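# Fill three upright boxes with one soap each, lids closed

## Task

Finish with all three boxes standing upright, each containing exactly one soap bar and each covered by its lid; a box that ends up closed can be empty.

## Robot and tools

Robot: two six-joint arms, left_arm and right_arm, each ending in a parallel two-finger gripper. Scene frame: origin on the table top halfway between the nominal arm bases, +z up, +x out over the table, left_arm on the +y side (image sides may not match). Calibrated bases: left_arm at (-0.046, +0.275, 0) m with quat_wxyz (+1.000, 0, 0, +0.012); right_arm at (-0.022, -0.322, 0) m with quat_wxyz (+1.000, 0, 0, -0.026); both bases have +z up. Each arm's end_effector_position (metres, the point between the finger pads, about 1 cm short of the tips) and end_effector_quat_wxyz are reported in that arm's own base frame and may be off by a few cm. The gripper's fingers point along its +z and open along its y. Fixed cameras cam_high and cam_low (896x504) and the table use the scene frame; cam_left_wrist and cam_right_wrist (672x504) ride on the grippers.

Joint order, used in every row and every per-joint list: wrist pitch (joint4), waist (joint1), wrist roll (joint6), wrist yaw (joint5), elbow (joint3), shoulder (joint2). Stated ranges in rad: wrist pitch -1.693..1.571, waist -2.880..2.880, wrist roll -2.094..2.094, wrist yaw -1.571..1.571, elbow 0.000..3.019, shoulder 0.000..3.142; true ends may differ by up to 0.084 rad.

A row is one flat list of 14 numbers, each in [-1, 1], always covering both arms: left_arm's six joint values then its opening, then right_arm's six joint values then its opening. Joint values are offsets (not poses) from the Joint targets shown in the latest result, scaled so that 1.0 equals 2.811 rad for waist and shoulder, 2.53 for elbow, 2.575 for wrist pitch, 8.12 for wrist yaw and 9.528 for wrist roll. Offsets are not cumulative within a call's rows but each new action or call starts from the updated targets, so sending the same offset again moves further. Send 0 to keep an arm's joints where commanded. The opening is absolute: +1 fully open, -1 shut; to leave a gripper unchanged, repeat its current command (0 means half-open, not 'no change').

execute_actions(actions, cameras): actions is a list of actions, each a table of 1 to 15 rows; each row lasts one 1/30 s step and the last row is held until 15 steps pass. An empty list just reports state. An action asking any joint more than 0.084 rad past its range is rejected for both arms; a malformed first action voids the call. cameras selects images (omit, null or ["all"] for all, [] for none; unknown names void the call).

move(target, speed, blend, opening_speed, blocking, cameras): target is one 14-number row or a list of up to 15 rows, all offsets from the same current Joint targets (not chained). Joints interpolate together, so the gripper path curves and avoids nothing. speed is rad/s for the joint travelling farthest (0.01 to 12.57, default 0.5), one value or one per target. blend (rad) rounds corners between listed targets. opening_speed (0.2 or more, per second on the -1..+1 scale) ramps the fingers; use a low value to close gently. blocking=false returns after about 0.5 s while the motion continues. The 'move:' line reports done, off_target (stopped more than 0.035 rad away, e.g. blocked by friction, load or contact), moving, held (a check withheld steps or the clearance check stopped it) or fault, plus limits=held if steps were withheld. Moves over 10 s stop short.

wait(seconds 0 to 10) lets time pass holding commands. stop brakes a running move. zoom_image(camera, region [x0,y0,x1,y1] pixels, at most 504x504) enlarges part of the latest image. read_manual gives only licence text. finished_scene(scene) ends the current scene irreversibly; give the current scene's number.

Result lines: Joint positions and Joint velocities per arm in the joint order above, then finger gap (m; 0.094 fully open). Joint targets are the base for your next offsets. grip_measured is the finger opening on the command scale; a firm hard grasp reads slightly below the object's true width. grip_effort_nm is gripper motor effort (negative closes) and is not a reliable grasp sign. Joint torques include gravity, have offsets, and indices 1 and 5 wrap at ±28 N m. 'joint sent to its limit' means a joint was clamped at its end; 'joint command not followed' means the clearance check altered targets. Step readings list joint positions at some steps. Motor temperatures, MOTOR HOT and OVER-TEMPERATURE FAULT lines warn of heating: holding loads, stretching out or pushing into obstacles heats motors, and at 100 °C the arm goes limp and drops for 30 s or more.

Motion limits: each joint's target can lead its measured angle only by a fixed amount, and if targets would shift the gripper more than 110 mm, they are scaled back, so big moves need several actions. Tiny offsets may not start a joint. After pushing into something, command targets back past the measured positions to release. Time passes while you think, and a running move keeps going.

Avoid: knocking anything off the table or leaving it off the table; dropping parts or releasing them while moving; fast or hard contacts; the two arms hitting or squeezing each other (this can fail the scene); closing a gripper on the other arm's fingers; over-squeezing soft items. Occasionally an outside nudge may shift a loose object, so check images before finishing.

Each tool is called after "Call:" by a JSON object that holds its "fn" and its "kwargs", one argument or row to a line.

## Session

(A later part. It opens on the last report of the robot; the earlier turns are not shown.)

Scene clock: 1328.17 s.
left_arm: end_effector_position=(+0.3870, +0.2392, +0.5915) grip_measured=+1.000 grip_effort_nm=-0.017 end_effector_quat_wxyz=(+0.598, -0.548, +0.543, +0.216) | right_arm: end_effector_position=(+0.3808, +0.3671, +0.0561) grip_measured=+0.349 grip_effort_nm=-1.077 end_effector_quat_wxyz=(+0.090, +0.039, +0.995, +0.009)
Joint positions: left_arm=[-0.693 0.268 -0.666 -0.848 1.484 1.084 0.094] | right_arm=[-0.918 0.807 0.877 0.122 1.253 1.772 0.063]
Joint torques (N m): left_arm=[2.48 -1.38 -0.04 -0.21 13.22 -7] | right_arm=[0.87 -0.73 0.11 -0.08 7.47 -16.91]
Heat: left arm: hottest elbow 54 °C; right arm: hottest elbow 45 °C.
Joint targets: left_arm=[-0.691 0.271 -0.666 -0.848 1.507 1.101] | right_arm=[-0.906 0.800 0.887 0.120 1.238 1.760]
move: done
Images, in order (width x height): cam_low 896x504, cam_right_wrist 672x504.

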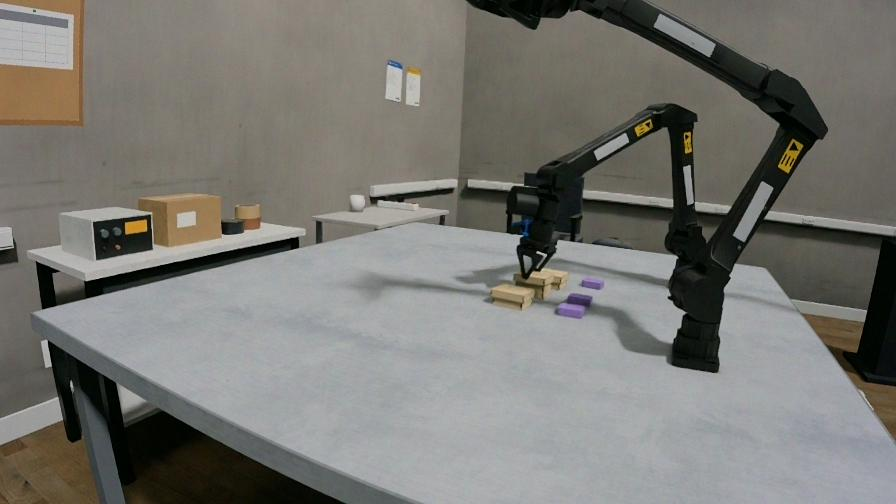

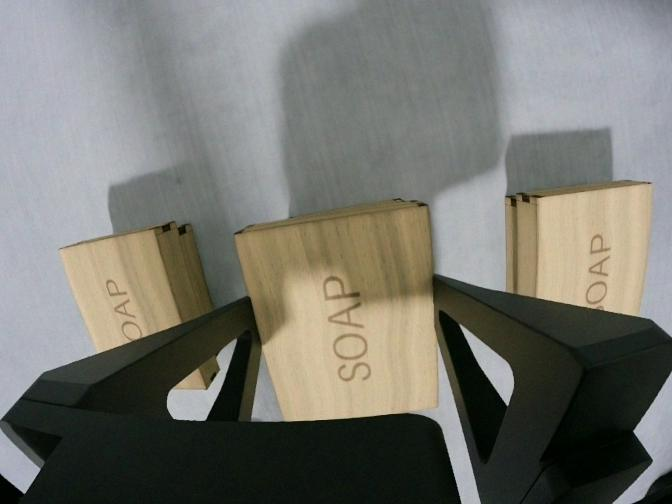

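Call:
{"fn": "move", "kwargs": {
  "target": [0,0,0,0,0,0,1,0.0031,0,0,0,0,0.0139,0.2],
  "speed": 0.06,
  "cameras": ["cam_low"]
}}

Call:
{"fn": "move", "kwargs": {
  "target": [0,0,0,0,0,0,1,0,0,0,0,0.004,-0.003,0.5],
  "opening_speed": 0.3,
  "cameras": ["cam_right_wrist","cam_low"]
}}

Call:
{"fn": "zoom_image", "kwargs": {
  "camera": "cam_low",
  "region": [500, 245, 570, 315]
}}

Call:
{"fn": "zoom_image", "kwargs": {
  "camera": "cam_right_wrist",
  "region": [210, 150, 460, 440]
}}

Scene clock: 1340.20 s.
left_arm: end_effector_position=(+0.3870, +0.2392, +0.5915) grip_measured=+1.000 grip_effort_nm=-0.017 end_effector_quat_wxyz=(+0.598, -0.548, +0.543, +0.216) | right_arm: end_effector_position=(+0.3821, +0.3685, +0.0564) grip_measured=+0.349 grip_effort_nm=-1.087 end_effector_quat_wxyz=(+0.093, +0.039, +0.995, +0.013)
Joint positions: left_arm=[-0.693 0.268 -0.666 -0.848 1.484 1.084 0.094] | right_arm=[-0.909 0.807 0.877 0.122 1.253 1.772 0.063]
Joint torques (N m): left_arm=[2.48 -1.38 -0.04 -0.21 13.2 -7] | right_arm=[1.05 -0.67 0.1 -0.09 7.51 -13.8]
Heat: left arm: hottest elbow 54 °C; right arm: hottest elbow 45 °C.
Joint targets: left_arm=[-0.691 0.271 -0.666 -0.848 1.507 1.101] | right_arm=[-0.898 0.800 0.887 0.120 1.238 1.799]
move: done

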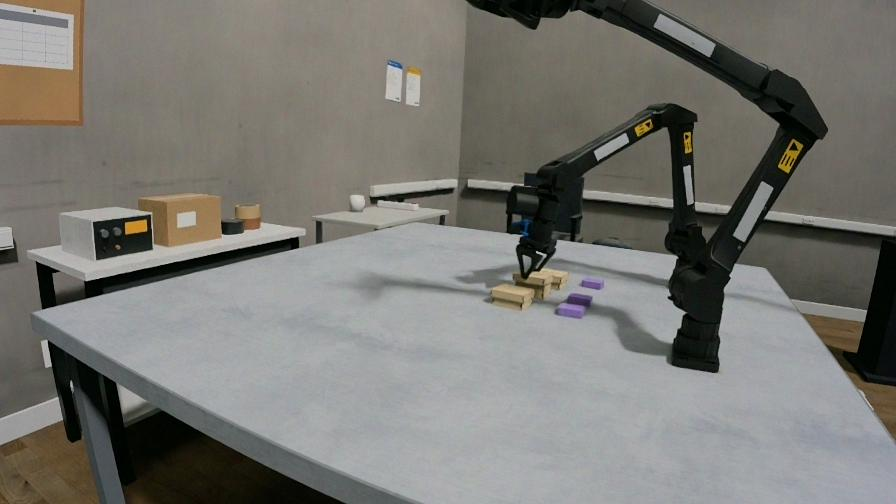

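Scene clock: 1341.50 s.
left_arm: end_effector_position=(+0.3870, +0.2392, +0.5915) grip_measured=+1.000 grip_effort_nm=-0.012 end_effector_quat_wxyz=(+0.598, -0.548, +0.543, +0.216) | right_arm: end_effector_position=(+0.3823, +0.3688, +0.0565) grip_measured=+0.498 grip_effort_nm=0.042 end_effector_quat_wxyz=(+0.093, +0.039, +0.995, +0.013)
Joint positions: left_arm=[-0.693 0.268 -0.666 -0.848 1.484 1.084 0.094] | right_arm=[-0.908 0.807 0.877 0.122 1.253 1.772 0.07]
Joint torques (N m): left_arm=[2.48 -1.38 -0.04 -0.21 13.2 -7.06] | right_arm=[0.98 -0.67 0.1 -0.08 8.36 -14.39]
Heat: left arm: hottest elbow 54 °C; right arm: hottest elbow 45 °C.
Joint targets: left_arm=[-0.691 0.271 -0.666 -0.848 1.507 1.101] | right_arm=[-0.898 0.800 0.887 0.120 1.248 1.791]
move: done
Images, in order (width x height): cam_low 896x504, cam_right_wrist 672x504.

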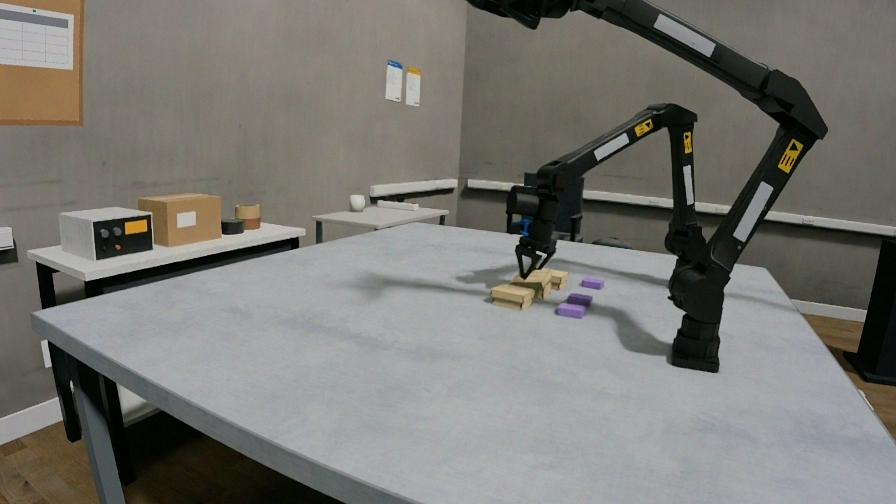

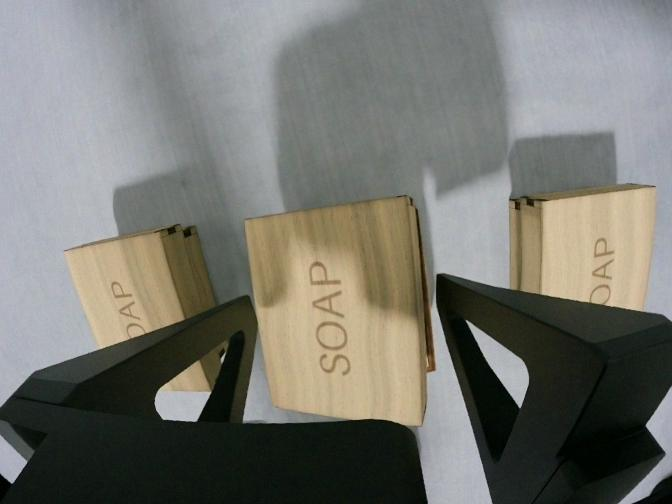

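Scaled by 7.200 (camera's finer frame: 1280x720).

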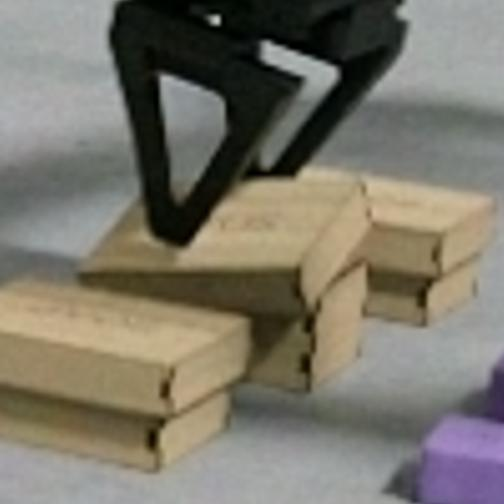

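Scaled by 1.738 (camera's finer frame: 960x720).

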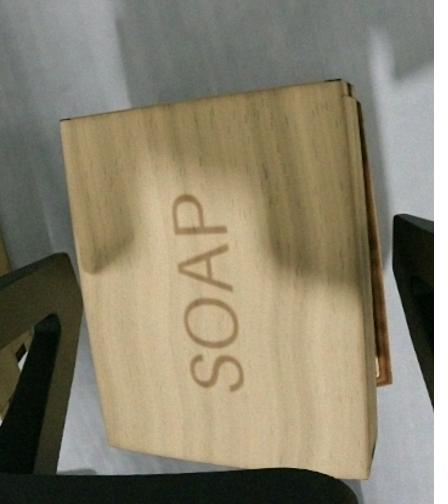

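Call:
{"fn": "move", "kwargs": {
  "target": [0,0,0,0,0,0,1,0,0,0,0,0,0,0.3],
  "opening_speed": 0.2,
  "cameras": ["cam_right_wrist","cam_low"]
}}

Call:
{"fn": "zoom_image", "kwargs": {
  "camera": "cam_low",
  "region": [500, 245, 570, 315]
}}

Call:
{"fn": "zoom_image", "kwargs": {
  "camera": "cam_right_wrist",
  "region": [210, 150, 460, 440]
}}

Scene clock: 1354.13 s.
left_arm: end_effector_position=(+0.3870, +0.2392, +0.5915) grip_measured=+1.000 grip_effort_nm=-0.012 end_effector_quat_wxyz=(+0.598, -0.548, +0.543, +0.216) | right_arm: end_effector_position=(+0.3823, +0.3688, +0.0565) grip_measured=+0.303 grip_effort_nm=-0.125 end_effector_quat_wxyz=(+0.093, +0.039, +0.995, +0.013)
Joint positions: left_arm=[-0.693 0.268 -0.666 -0.848 1.484 1.084 0.094] | right_arm=[-0.908 0.807 0.877 0.122 1.253 1.772 0.061]
Joint torques (N m): left_arm=[2.5 -1.32 -0.03 -0.21 13.22 -7] | right_arm=[0.98 -0.73 0.1 -0.09 8.39 -14.45]
Heat: left arm: hottest elbow 54 °C; right arm: hottest elbow 45 °C.
Joint targets: left_arm=[-0.691 0.271 -0.666 -0.848 1.507 1.101] | right_arm=[-0.898 0.800 0.887 0.120 1.248 1.791]
move: done
Images, in order (width x height): cam_low 896x504, cam_right_wrist 672x504.

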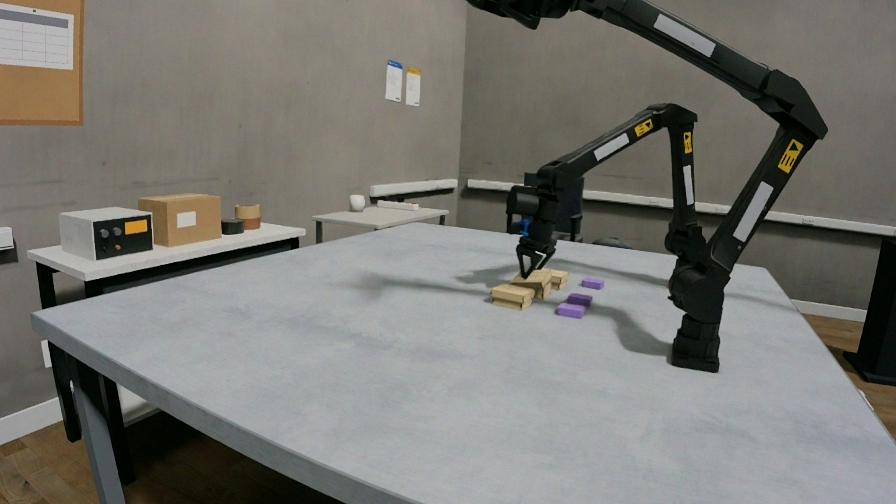

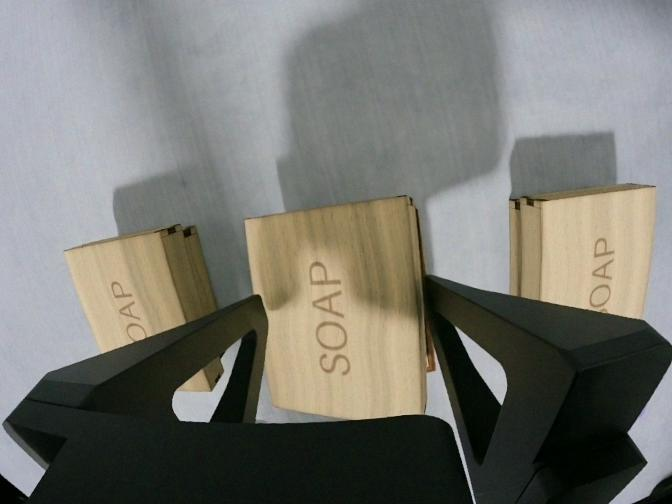

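Scaled by 7.200 (camera's finer frame: 1280x720).

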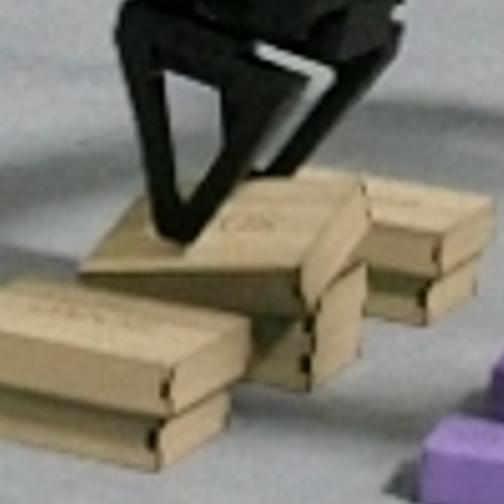

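Scaled by 1.738 (camera's finer frame: 960x720).

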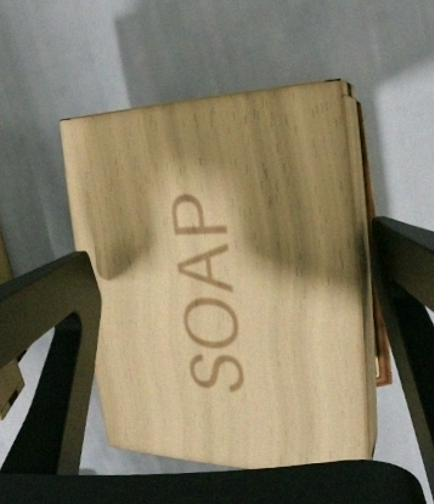

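Call:
{"fn": "move", "kwargs": {
  "target": [0,0,0,0,0,0,1,0,0,0,0,0,0,0.8],
  "opening_speed": 0.5,
  "cameras": []
}}

Call:
{"fn": "move", "kwargs": {
  "target": [0,0,0,0,0,0,1,0.0093,0,0,0,-0.0059,0.0125,0.8],
  "speed": 0.08,
  "cameras": ["cam_right_wrist","cam_low"]
}}

Call:
{"fn": "zoom_image", "kwargs": {
  "camera": "cam_low",
  "region": [500, 245, 570, 315]
}}

Scene clock: 1387.47 s.
left_arm: end_effector_position=(+0.3870, +0.2392, +0.5915) grip_measured=+1.000 grip_effort_nm=-0.012 end_effector_quat_wxyz=(+0.598, -0.548, +0.543, +0.216) | right_arm: end_effector_position=(+0.3823, +0.3688, +0.0565) grip_measured=+0.797 grip_effort_nm=0.037 end_effector_quat_wxyz=(+0.093, +0.039, +0.995, +0.013)
Joint positions: left_arm=[-0.693 0.268 -0.666 -0.848 1.484 1.084 0.094] | right_arm=[-0.908 0.807 0.877 0.122 1.253 1.772 0.084]
Joint torques (N m): left_arm=[2.48 -1.38 -0.04 -0.21 13.22 -7] | right_arm=[0.99 -0.67 0.1 -0.08 8.38 -14.45]
Heat: left arm: hottest elbow 54 °C; right arm: hottest elbow 46 °C.
Joint targets: left_arm=[-0.691 0.271 -0.666 -0.848 1.507 1.101] | right_arm=[-0.898 0.800 0.887 0.120 1.248 1.791]
move: done

Scene clock: 1388.40 s.
left_arm: end_effector_position=(+0.3870, +0.2392, +0.5915) grip_measured=+1.000 grip_effort_nm=-0.012 end_effector_quat_wxyz=(+0.598, -0.548, +0.543, +0.216) | right_arm: end_effector_position=(+0.3824, +0.3689, +0.0395) grip_measured=+0.798 grip_effort_nm=0.042 end_effector_quat_wxyz=(+0.089, +0.039, +0.995, +0.008)
Joint positions: left_arm=[-0.693 0.268 -0.666 -0.848 1.484 1.084 0.094] | right_arm=[-0.885 0.807 0.877 0.122 1.246 1.802 0.084]
Joint torques (N m): left_arm=[2.48 -1.38 -0.04 -0.21 13.19 -7.06] | right_arm=[1.02 -0.67 0.1 -0.08 7.49 -14.21]
Heat: left arm: hottest elbow 54 °C; right arm: hottest elbow 46 °C.
Joint targets: left_arm=[-0.691 0.271 -0.666 -0.848 1.507 1.101] | right_arm=[-0.874 0.800 0.887 0.120 1.233 1.826]
move: done
Images, in order (width x height): cam_low 896x504, cam_right_wrist 672x504.

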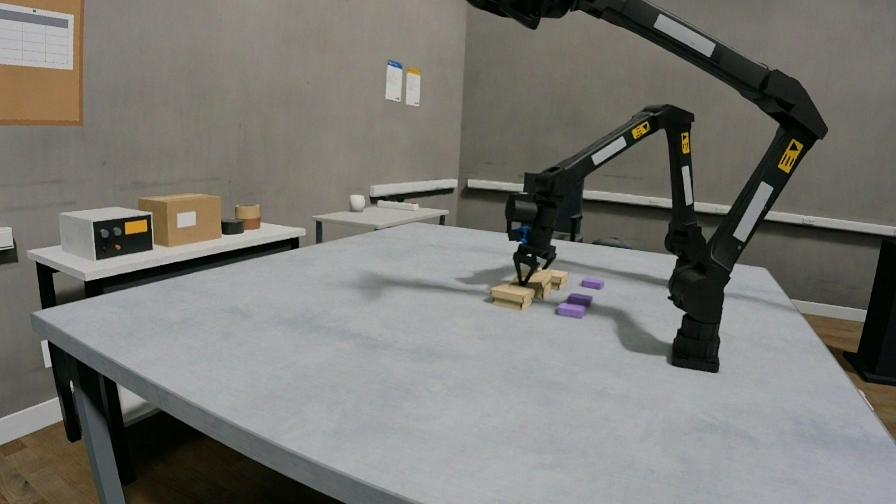

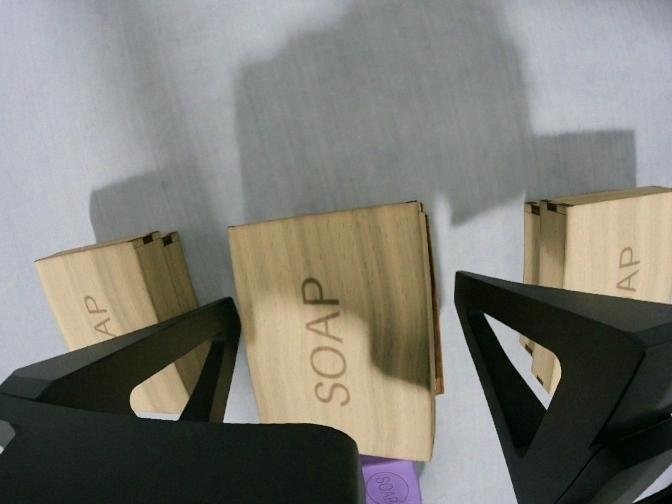

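Scaled by 7.200 (camera's finer frame: 1280x720).

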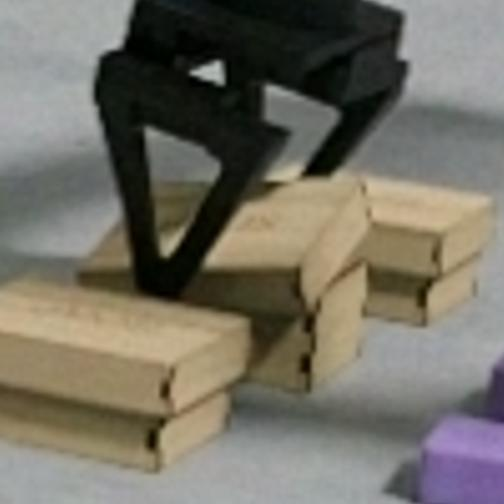

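Close slowly.

Call:
{"fn": "move", "kwargs": {
  "target": [0,0,0,0,0,0,1,0,0,0,0,0,0,0.36],
  "opening_speed": 0.2,
  "cameras": ["cam_right_wrist","cam_low"]
}}

Call:
{"fn": "zoom_image", "kwargs": {
  "camera": "cam_low",
  "region": [500, 245, 570, 315]
}}

Scene clock: 1396.07 s.
left_arm: end_effector_position=(+0.3870, +0.2392, +0.5915) grip_measured=+1.000 grip_effort_nm=-0.012 end_effector_quat_wxyz=(+0.598, -0.548, +0.543, +0.216) | right_arm: end_effector_position=(+0.3834, +0.3689, +0.0395) grip_measured=+0.396 grip_effort_nm=-1.038 end_effector_quat_wxyz=(+0.089, +0.039, +0.995, +0.009)
Joint positions: left_arm=[-0.693 0.268 -0.666 -0.848 1.484 1.084 0.094] | right_arm=[-0.882 0.806 0.877 0.121 1.246 1.802 0.066]
Joint torques (N m): left_arm=[2.5 -1.38 -0.04 -0.2 13.22 -7] | right_arm=[0.87 -0.62 0.1 -0.05 7.5 -14.27]
Heat: left arm: hottest elbow 54 °C; right arm: hottest elbow 45 °C.
Joint targets: left_arm=[-0.691 0.271 -0.666 -0.848 1.507 1.101] | right_arm=[-0.874 0.800 0.887 0.120 1.233 1.826]
move: done
Images, in order (width x height): cam_low 896x504, cam_right_wrist 672x504.

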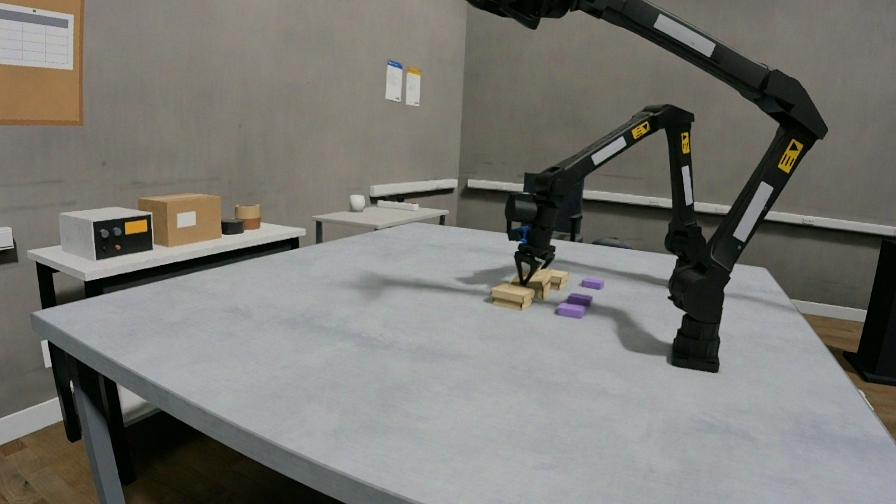

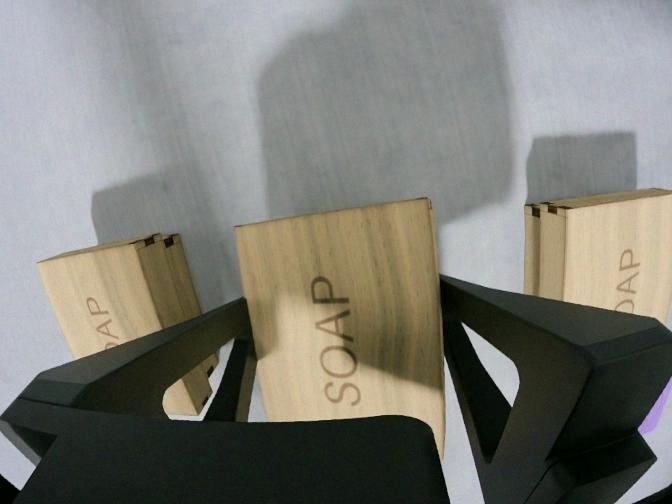

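Scaled by 7.200 (camera's finer frame: 1280x720).

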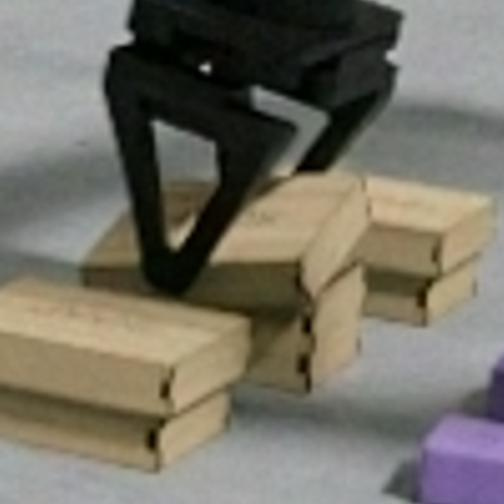

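Call:
{"fn": "move", "kwargs": {
  "target": [0,0,0,0,0,0,1,0,0,0,0,0,0,0.5],
  "opening_speed": 0.3,
  "cameras": ["cam_right_wrist","cam_low"]
}}

Call:
{"fn": "zoom_image", "kwargs": {
  "camera": "cam_low",
  "region": [500, 245, 570, 315]
}}

Call:
{"fn": "zoom_image", "kwargs": {
  "camera": "cam_right_wrist",
  "region": [210, 150, 460, 440]
}}

Scene clock: 1409.87 s.
left_arm: end_effector_position=(+0.3870, +0.2392, +0.5915) grip_measured=+1.000 grip_effort_nm=-0.017 end_effector_quat_wxyz=(+0.598, -0.548, +0.543, +0.216) | right_arm: end_effector_position=(+0.3834, +0.3689, +0.0395) grip_measured=+0.498 grip_effort_nm=0.032 end_effector_quat_wxyz=(+0.089, +0.039, +0.995, +0.009)
Joint positions: left_arm=[-0.693 0.268 -0.666 -0.848 1.484 1.084 0.094] | right_arm=[-0.882 0.806 0.877 0.121 1.246 1.802 0.07]
Joint torques (N m): left_arm=[2.5 -1.38 -0.04 -0.2 13.2 -7] | right_arm=[0.88 -0.56 0.1 -0.05 7.5 -14.21]
Heat: left arm: hottest elbow 54 °C; right arm: hottest elbow 45 °C.
Joint targets: left_arm=[-0.691 0.271 -0.666 -0.848 1.507 1.101] | right_arm=[-0.874 0.800 0.887 0.120 1.233 1.826]
move: done
Images, in order (width x height): cam_low 896x504, cam_right_wrist 672x504.

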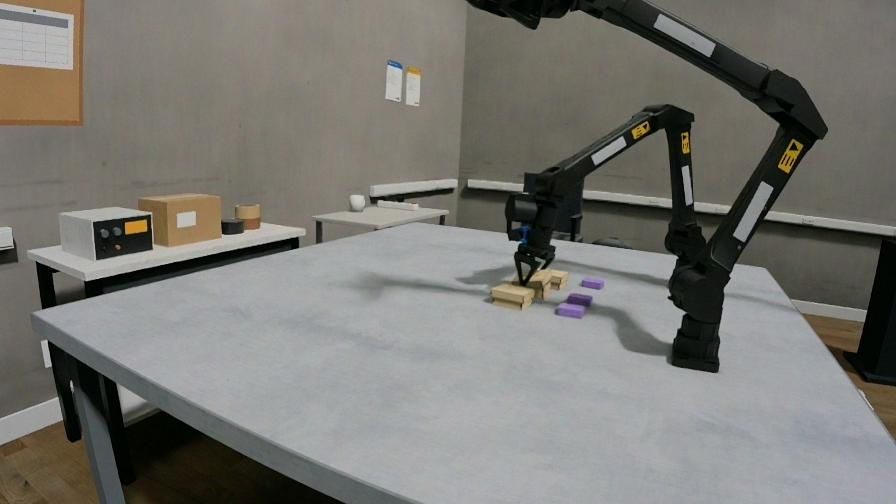

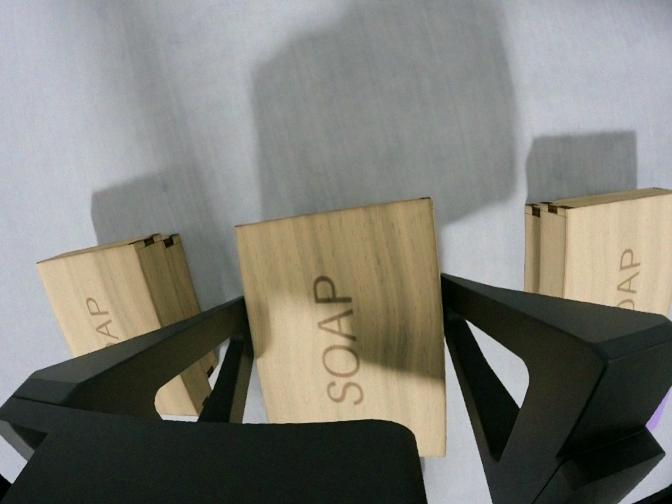

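Scaled by 7.200 (camera's finer frame: 1280x720).

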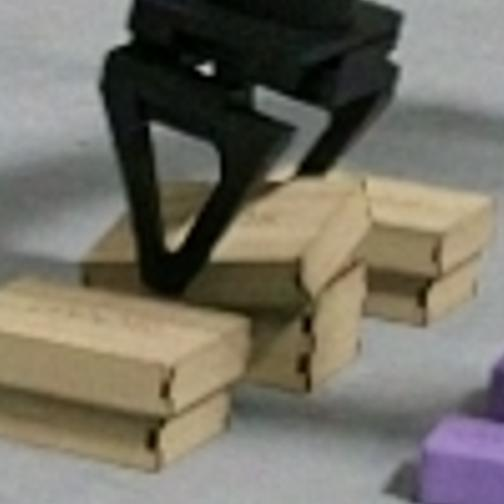

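Scaled by 1.738 (camera's finer frame: 960x720).

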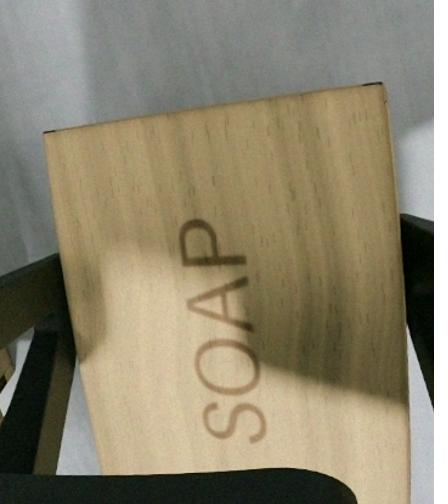

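Call:
{"fn": "move", "kwargs": {
  "target": [0,0,0,0,0,0,1,0,0,0,0,0,0,0.3],
  "opening_speed": 0.3,
  "cameras": []
}}

Call:
{"fn": "move", "kwargs": {
  "target": [0,0,0,0,0,0,1,-0.0117,0.0078,0,0,0,0,0.3],
  "speed": 0.06,
  "cameras": ["cam_low"]
}}

Call:
{"fn": "zoom_image", "kwargs": {
  "camera": "cam_low",
  "region": [500, 245, 570, 315]
}}

Call:
{"fn": "move", "kwargs": {
  "target": [0,0,0,0,0,0,1,0,0,0,0,0,0,0.5],
  "opening_speed": 0.3,
  "cameras": ["cam_right_wrist","cam_low"]
}}

Call:
{"fn": "zoom_image", "kwargs": {
  "camera": "cam_low",
  "region": [500, 245, 570, 315]
}}

Scene clock: 1434.97 s.
left_arm: end_effector_position=(+0.3870, +0.2392, +0.5915) grip_measured=+1.000 grip_effort_nm=-0.012 end_effector_quat_wxyz=(+0.598, -0.548, +0.543, +0.216) | right_arm: end_effector_position=(+0.3834, +0.3689, +0.0395) grip_measured=+0.395 grip_effort_nm=-1.048 end_effector_quat_wxyz=(+0.089, +0.039, +0.995, +0.009)
Joint positions: left_arm=[-0.693 0.268 -0.666 -0.848 1.484 1.084 0.094] | right_arm=[-0.882 0.806 0.877 0.121 1.246 1.802 0.066]
Joint torques (N m): left_arm=[2.48 -1.38 -0.04 -0.21 13.2 -7] | right_arm=[0.87 -0.56 0.1 -0.04 7.51 -14.27]
Heat: left arm: hottest elbow 54 °C; right arm: hottest elbow 45 °C.
Joint targets: left_arm=[-0.691 0.271 -0.666 -0.848 1.507 1.101] | right_arm=[-0.874 0.800 0.887 0.120 1.233 1.826]
move: done

Scene clock: 1435.83 s.
left_arm: end_effector_position=(+0.3870, +0.2392, +0.5915) grip_measured=+1.000 grip_effort_nm=-0.007 end_effector_quat_wxyz=(+0.598, -0.548, +0.543, +0.216) | right_arm: end_effector_position=(+0.3800, +0.3688, +0.0392) grip_measured=+0.394 grip_effort_nm=-1.077 end_effector_quat_wxyz=(+0.086, +0.037, +0.996, +0.006)
Joint positions: left_arm=[-0.693 0.268 -0.666 -0.848 1.484 1.084 0.094] | right_arm=[-0.892 0.811 0.878 0.121 1.246 1.802 0.065]
Joint torques (N m): left_arm=[2.48 -1.38 -0.04 -0.2 13.2 -7.06] | right_arm=[0.1 0.97 0.09 -0.04 7.49 -14.27]
Heat: left arm: hottest elbow 54 °C; right arm: hottest elbow 45 °C.
Joint targets: left_arm=[-0.691 0.271 -0.666 -0.848 1.507 1.101] | right_arm=[-0.905 0.821 0.887 0.120 1.233 1.826]
move: done

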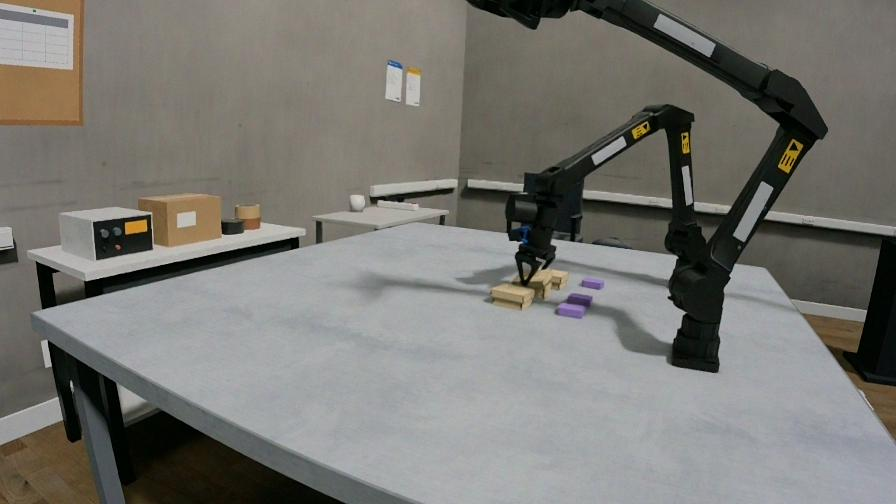

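Scaled by 7.200 (camera's finer frame: 1280x720).

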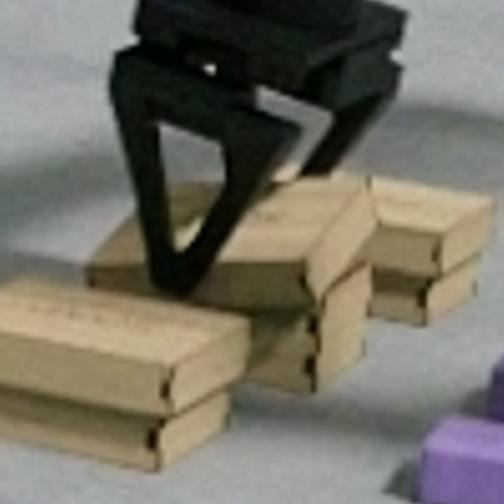

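Scene clock: 1436.80 s.
left_arm: end_effector_position=(+0.3870, +0.2392, +0.5915) grip_measured=+1.000 grip_effort_nm=-0.012 end_effector_quat_wxyz=(+0.598, -0.548, +0.543, +0.216) | right_arm: end_effector_position=(+0.3781, +0.3691, +0.0391) grip_measured=+0.497 grip_effort_nm=0.032 end_effector_quat_wxyz=(+0.084, +0.036, +0.996, +0.004)
Joint positions: left_arm=[-0.693 0.268 -0.666 -0.848 1.484 1.084 0.094] | right_arm=[-0.897 0.814 0.878 0.121 1.246 1.802 0.07]
Joint torques (N m): left_arm=[2.48 -1.32 -0.04 -0.2 13.22 -7] | right_arm=[0.35 0.67 0.1 -0.05 7.47 -14.39]
Heat: left arm: hottest elbow 54 °C; right arm: hottest elbow 45 °C.
Joint targets: left_arm=[-0.691 0.271 -0.666 -0.848 1.507 1.101] | right_arm=[-0.905 0.821 0.887 0.120 1.233 1.826]
move: done
Images, in order (width x height): cam_low 896x504, cam_right_wrist 672x504.

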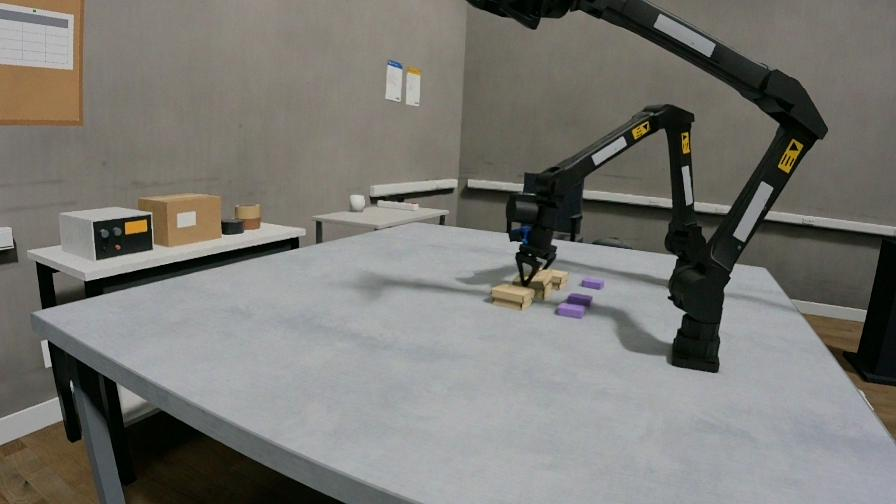

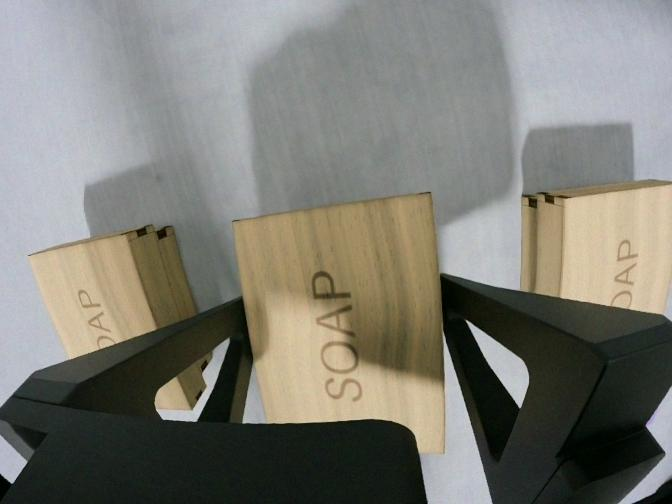

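Scaled by 7.200 (camera's finer frame: 1280x720).

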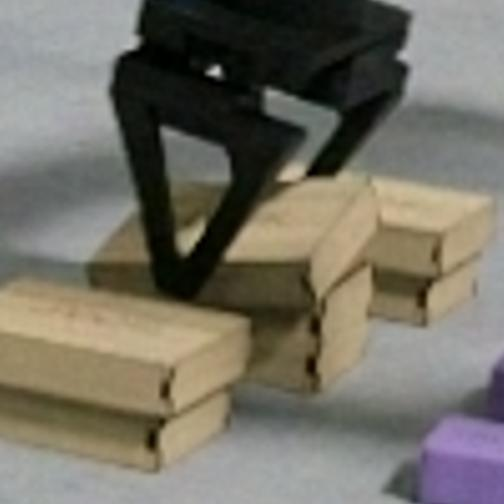

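Call:
{"fn": "move", "kwargs": {
  "target": [0,0,0,0,0,0,1,0,0,0,0,0,0,0.25],
  "opening_speed": 0.3,
  "cameras": []
}}

Call:
{"fn": "move", "kwargs": {
  "target": [
    [0,0,0,0,0,0,1,-0.003,0,0,0,0.0221,-0.0128,0.25],
    [0,0,0,0,0,0,1,-0.0435,0,0,0,0.0485,-0.0363,0.25]
  ],
  "speed": 0.12,
  "cameras": ["cam_right_wrist","cam_low"]
}}

Call:
{"fn": "zoom_image", "kwargs": {
  "camera": "cam_low",
  "region": [500, 245, 570, 315]
}}

Scene clock: 1458.77 s.
left_arm: end_effector_position=(+0.3870, +0.2392, +0.5915) grip_measured=+1.000 grip_effort_nm=-0.017 end_effector_quat_wxyz=(+0.598, -0.548, +0.543, +0.216) | right_arm: end_effector_position=(+0.3780, +0.3691, +0.0391) grip_measured=+0.396 grip_effort_nm=-1.062 end_effector_quat_wxyz=(+0.084, +0.036, +0.996, +0.004)
Joint positions: left_arm=[-0.693 0.268 -0.666 -0.848 1.484 1.084 0.094] | right_arm=[-0.897 0.814 0.878 0.121 1.246 1.802 0.066]
Joint torques (N m): left_arm=[2.5 -1.32 -0.04 -0.21 13.22 -7] | right_arm=[0.32 0.67 0.09 -0.05 7.49 -14.21]
Heat: left arm: hottest elbow 54 °C; right arm: hottest elbow 44 °C.
Joint targets: left_arm=[-0.691 0.271 -0.666 -0.848 1.507 1.101] | right_arm=[-0.904 0.821 0.887 0.120 1.233 1.826]
move: done

Scene clock: 1460.63 s.
left_arm: end_effector_position=(+0.3870, +0.2392, +0.5915) grip_measured=+1.000 grip_effort_nm=-0.017 end_effector_quat_wxyz=(+0.598, -0.548, +0.543, +0.216) | right_arm: end_effector_position=(+0.3781, +0.3692, +0.0887) grip_measured=+0.396 grip_effort_nm=-1.082 end_effector_quat_wxyz=(+0.087, +0.036, +0.996, +0.007)
Joint positions: left_arm=[-0.693 0.268 -0.666 -0.848 1.484 1.084 0.094] | right_arm=[-1.009 0.814 0.878 0.121 1.3 1.736 0.066]
Joint torques (N m): left_arm=[2.5 -1.38 -0.04 -0.2 13.2 -7.06] | right_arm=[0.27 0.67 0.1 -0.04 13.85 -16.73]
Motor temperatures (°C): left_arm=[27 28 29 28 55 31 29] | right_arm=[30 32 28 30 45 34 31]
Heat: left arm: hottest elbow 55 °C; right arm: hottest elbow 45 °C.
Joint targets: left_arm=[-0.691 0.271 -0.666 -0.848 1.507 1.101] | right_arm=[-1.016 0.821 0.887 0.120 1.356 1.724]
move: off_target (right_arm); right_arm: the elbow is farthest, 0.056 rad from its target
Images, in order (width x height): cam_low 896x504, cam_right_wrist 672x504.

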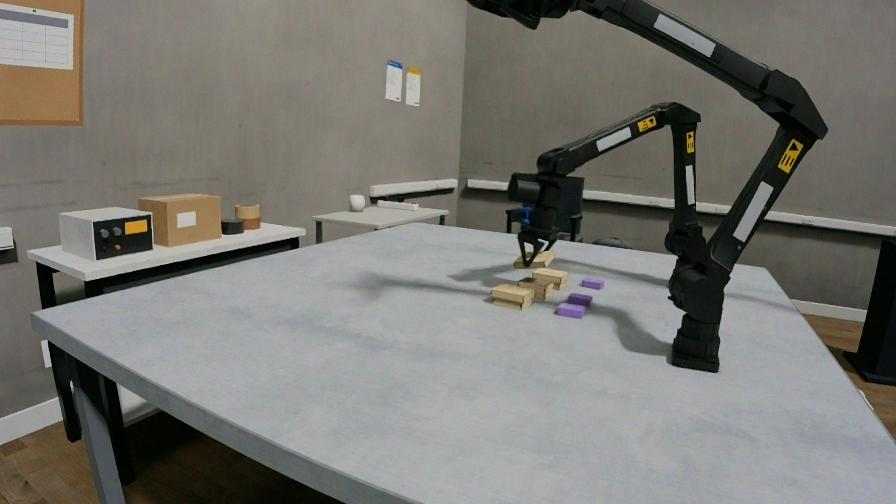

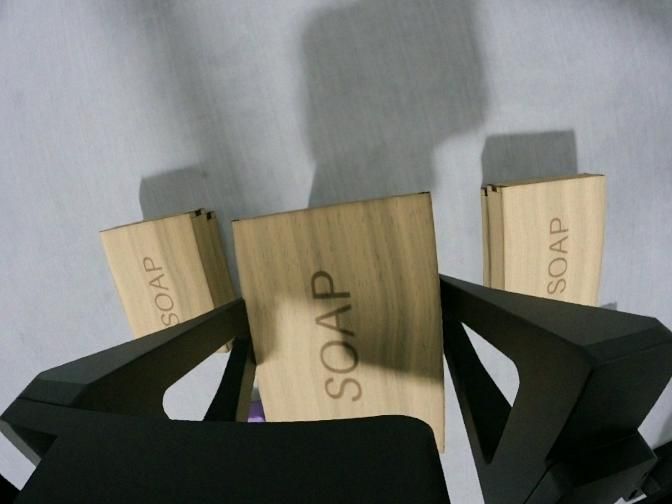

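Scaled by 7.200 (camera's finer frame: 1280x720).

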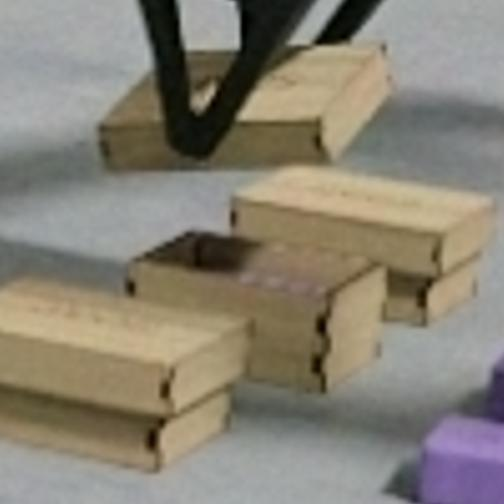

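Call:
{"fn": "move", "kwargs": {
  "target": [0,0,0,0,0,0,1,0.1569,-0.195,-0.0582,-0.0032,-0.2368,-0.1217,0.25],
  "speed": 0.4,
  "cameras": ["cam_right_wrist","cam_low","cam_high"]
}}

Call:
{"fn": "zoom_image", "kwargs": {
  "camera": "cam_low",
  "region": [500, 225, 600, 315]
}}

Call:
{"fn": "zoom_image", "kwargs": {
  "camera": "cam_high",
  "region": [340, 170, 440, 270]
}}

Scene clock: 1501.37 s.
left_arm: end_effector_position=(+0.3870, +0.2392, +0.5915) grip_measured=+1.000 grip_effort_nm=-0.007 end_effector_quat_wxyz=(+0.598, -0.548, +0.543, +0.216) | right_arm: end_effector_position=(+0.3989, +0.0959, +0.0591) grip_measured=+0.396 grip_effort_nm=-1.082 end_effector_quat_wxyz=(+0.167, +0.041, +0.985, +0.004)
Joint positions: left_arm=[-0.693 0.268 -0.666 -0.848 1.484 1.084 0.094] | right_arm=[-0.624 0.277 0.344 0.096 0.77 1.396 0.066]
Joint torques (N m): left_arm=[2.48 -1.32 -0.04 -0.2 13.22 -7] | right_arm=[1.36 -0.32 -0.1 -0.15 7.47 -10.81]
Motor temperatures (°C): left_arm=[27 28 29 28 55 30 29] | right_arm=[30 32 28 30 49 35 32]
Heat: left arm: hottest elbow 55 °C; right arm: hottest elbow 49 °C.
Joint targets: left_arm=[-0.691 0.271 -0.666 -0.848 1.507 1.101] | right_arm=[-0.612 0.273 0.332 0.094 0.757 1.382]
move: done
Images, in order (width x height): cam_high 896x504, cam_low 896x504, cam_right_wrist 672x504.

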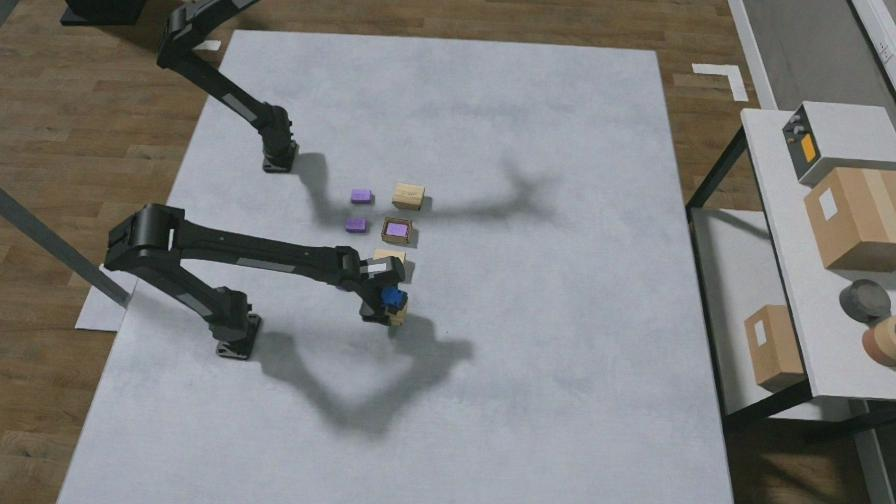

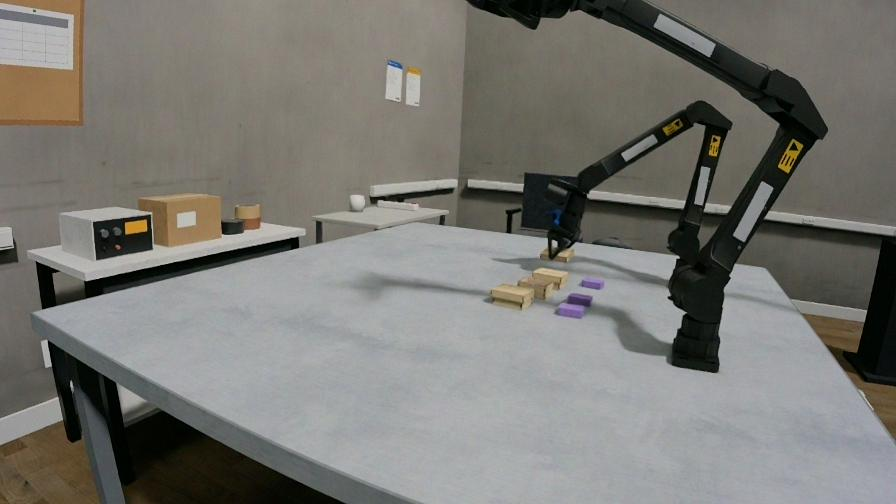

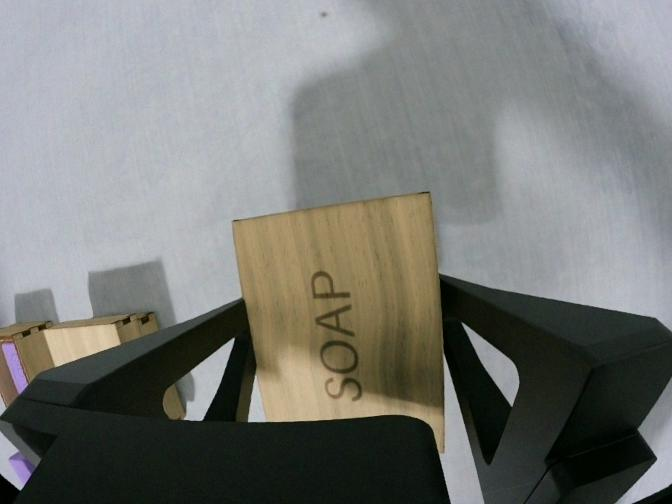

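Scaled by 5.040 (camera's finer frame: 1280x720).

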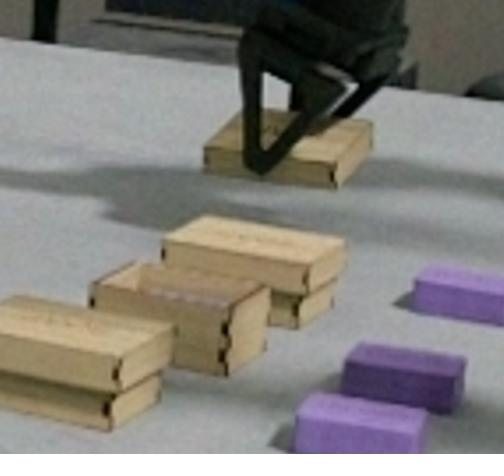

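Scaled by 5.040 (camera's finer frame: 1280x720).

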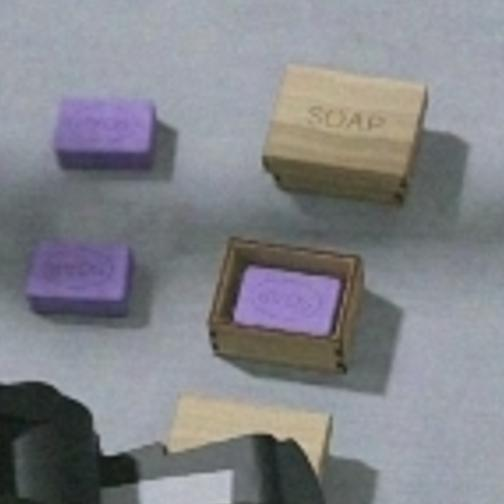

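Call:
{"fn": "move", "kwargs": {
  "target": [0,0,0,0,0,0,1,0.0458,0,0,0,-0.017,0.037,0.25],
  "speed": 0.12,
  "cameras": ["cam_right_wrist","cam_low"]
}}

Call:
{"fn": "zoom_image", "kwargs": {
  "camera": "cam_low",
  "region": [520, 220, 600, 280]
}}

Scene clock: 1515.83 s.
left_arm: end_effector_position=(+0.3870, +0.2392, +0.5915) grip_measured=+1.000 grip_effort_nm=-0.017 end_effector_quat_wxyz=(+0.598, -0.548, +0.543, +0.216) | right_arm: end_effector_position=(+0.3990, +0.0960, +0.0238) grip_measured=+0.396 grip_effort_nm=-1.082 end_effector_quat_wxyz=(+0.168, +0.040, +0.985, +0.004)
Joint positions: left_arm=[-0.693 0.268 -0.666 -0.848 1.484 1.084 0.094] | right_arm=[-0.506 0.277 0.344 0.096 0.727 1.468 0.066]
Joint torques (N m): left_arm=[2.48 -1.32 -0.04 -0.21 13.2 -7.06] | right_arm=[1.35 -0.32 -0.1 -0.14 6.83 -8.7]
Motor temperatures (°C): left_arm=[27 28 29 28 55 30 29] | right_arm=[30 32 28 30 48 35 32]
Heat: left arm: hottest elbow 55 °C; right arm: hottest elbow 48 °C.
Joint targets: left_arm=[-0.691 0.271 -0.666 -0.848 1.507 1.101] | right_arm=[-0.495 0.273 0.332 0.094 0.714 1.486]
move: done
Images, in order (width x height): cam_low 896x504, cam_right_wrist 672x504.

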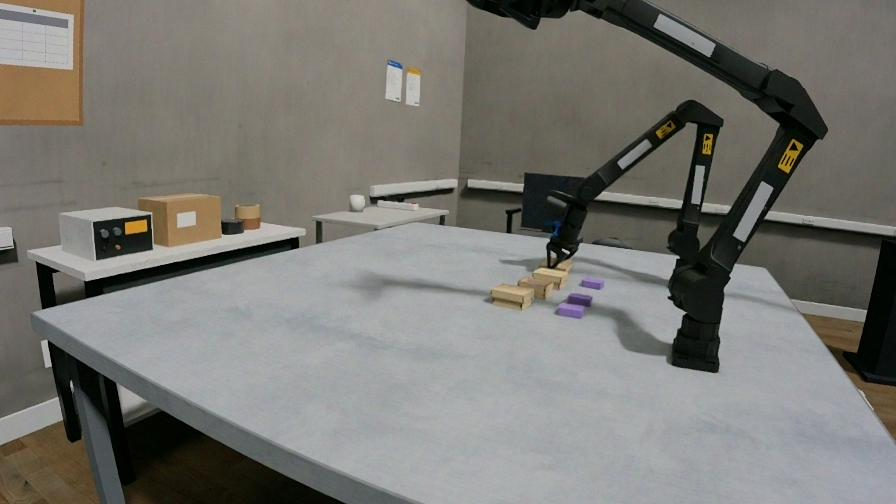

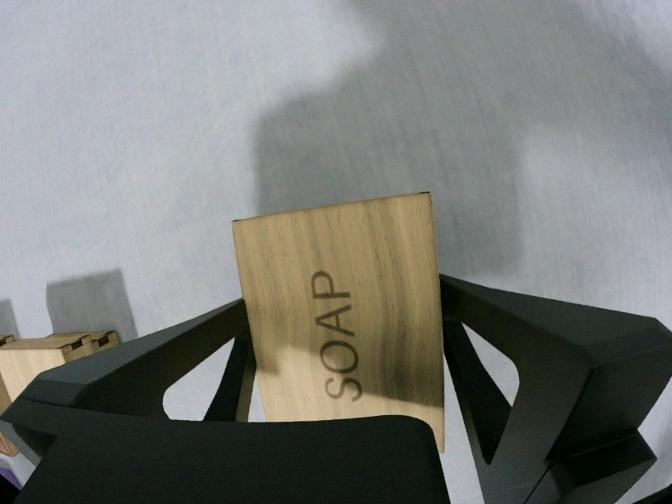

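Scaled by 6.300 (camera's finer frame: 1280x720).

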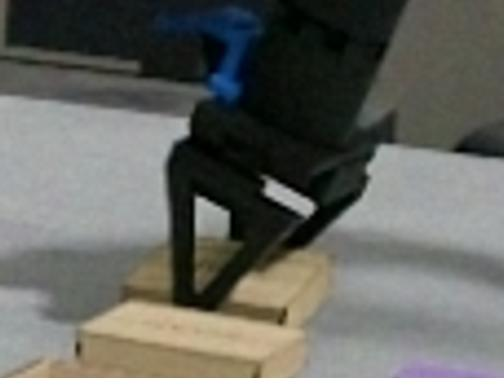

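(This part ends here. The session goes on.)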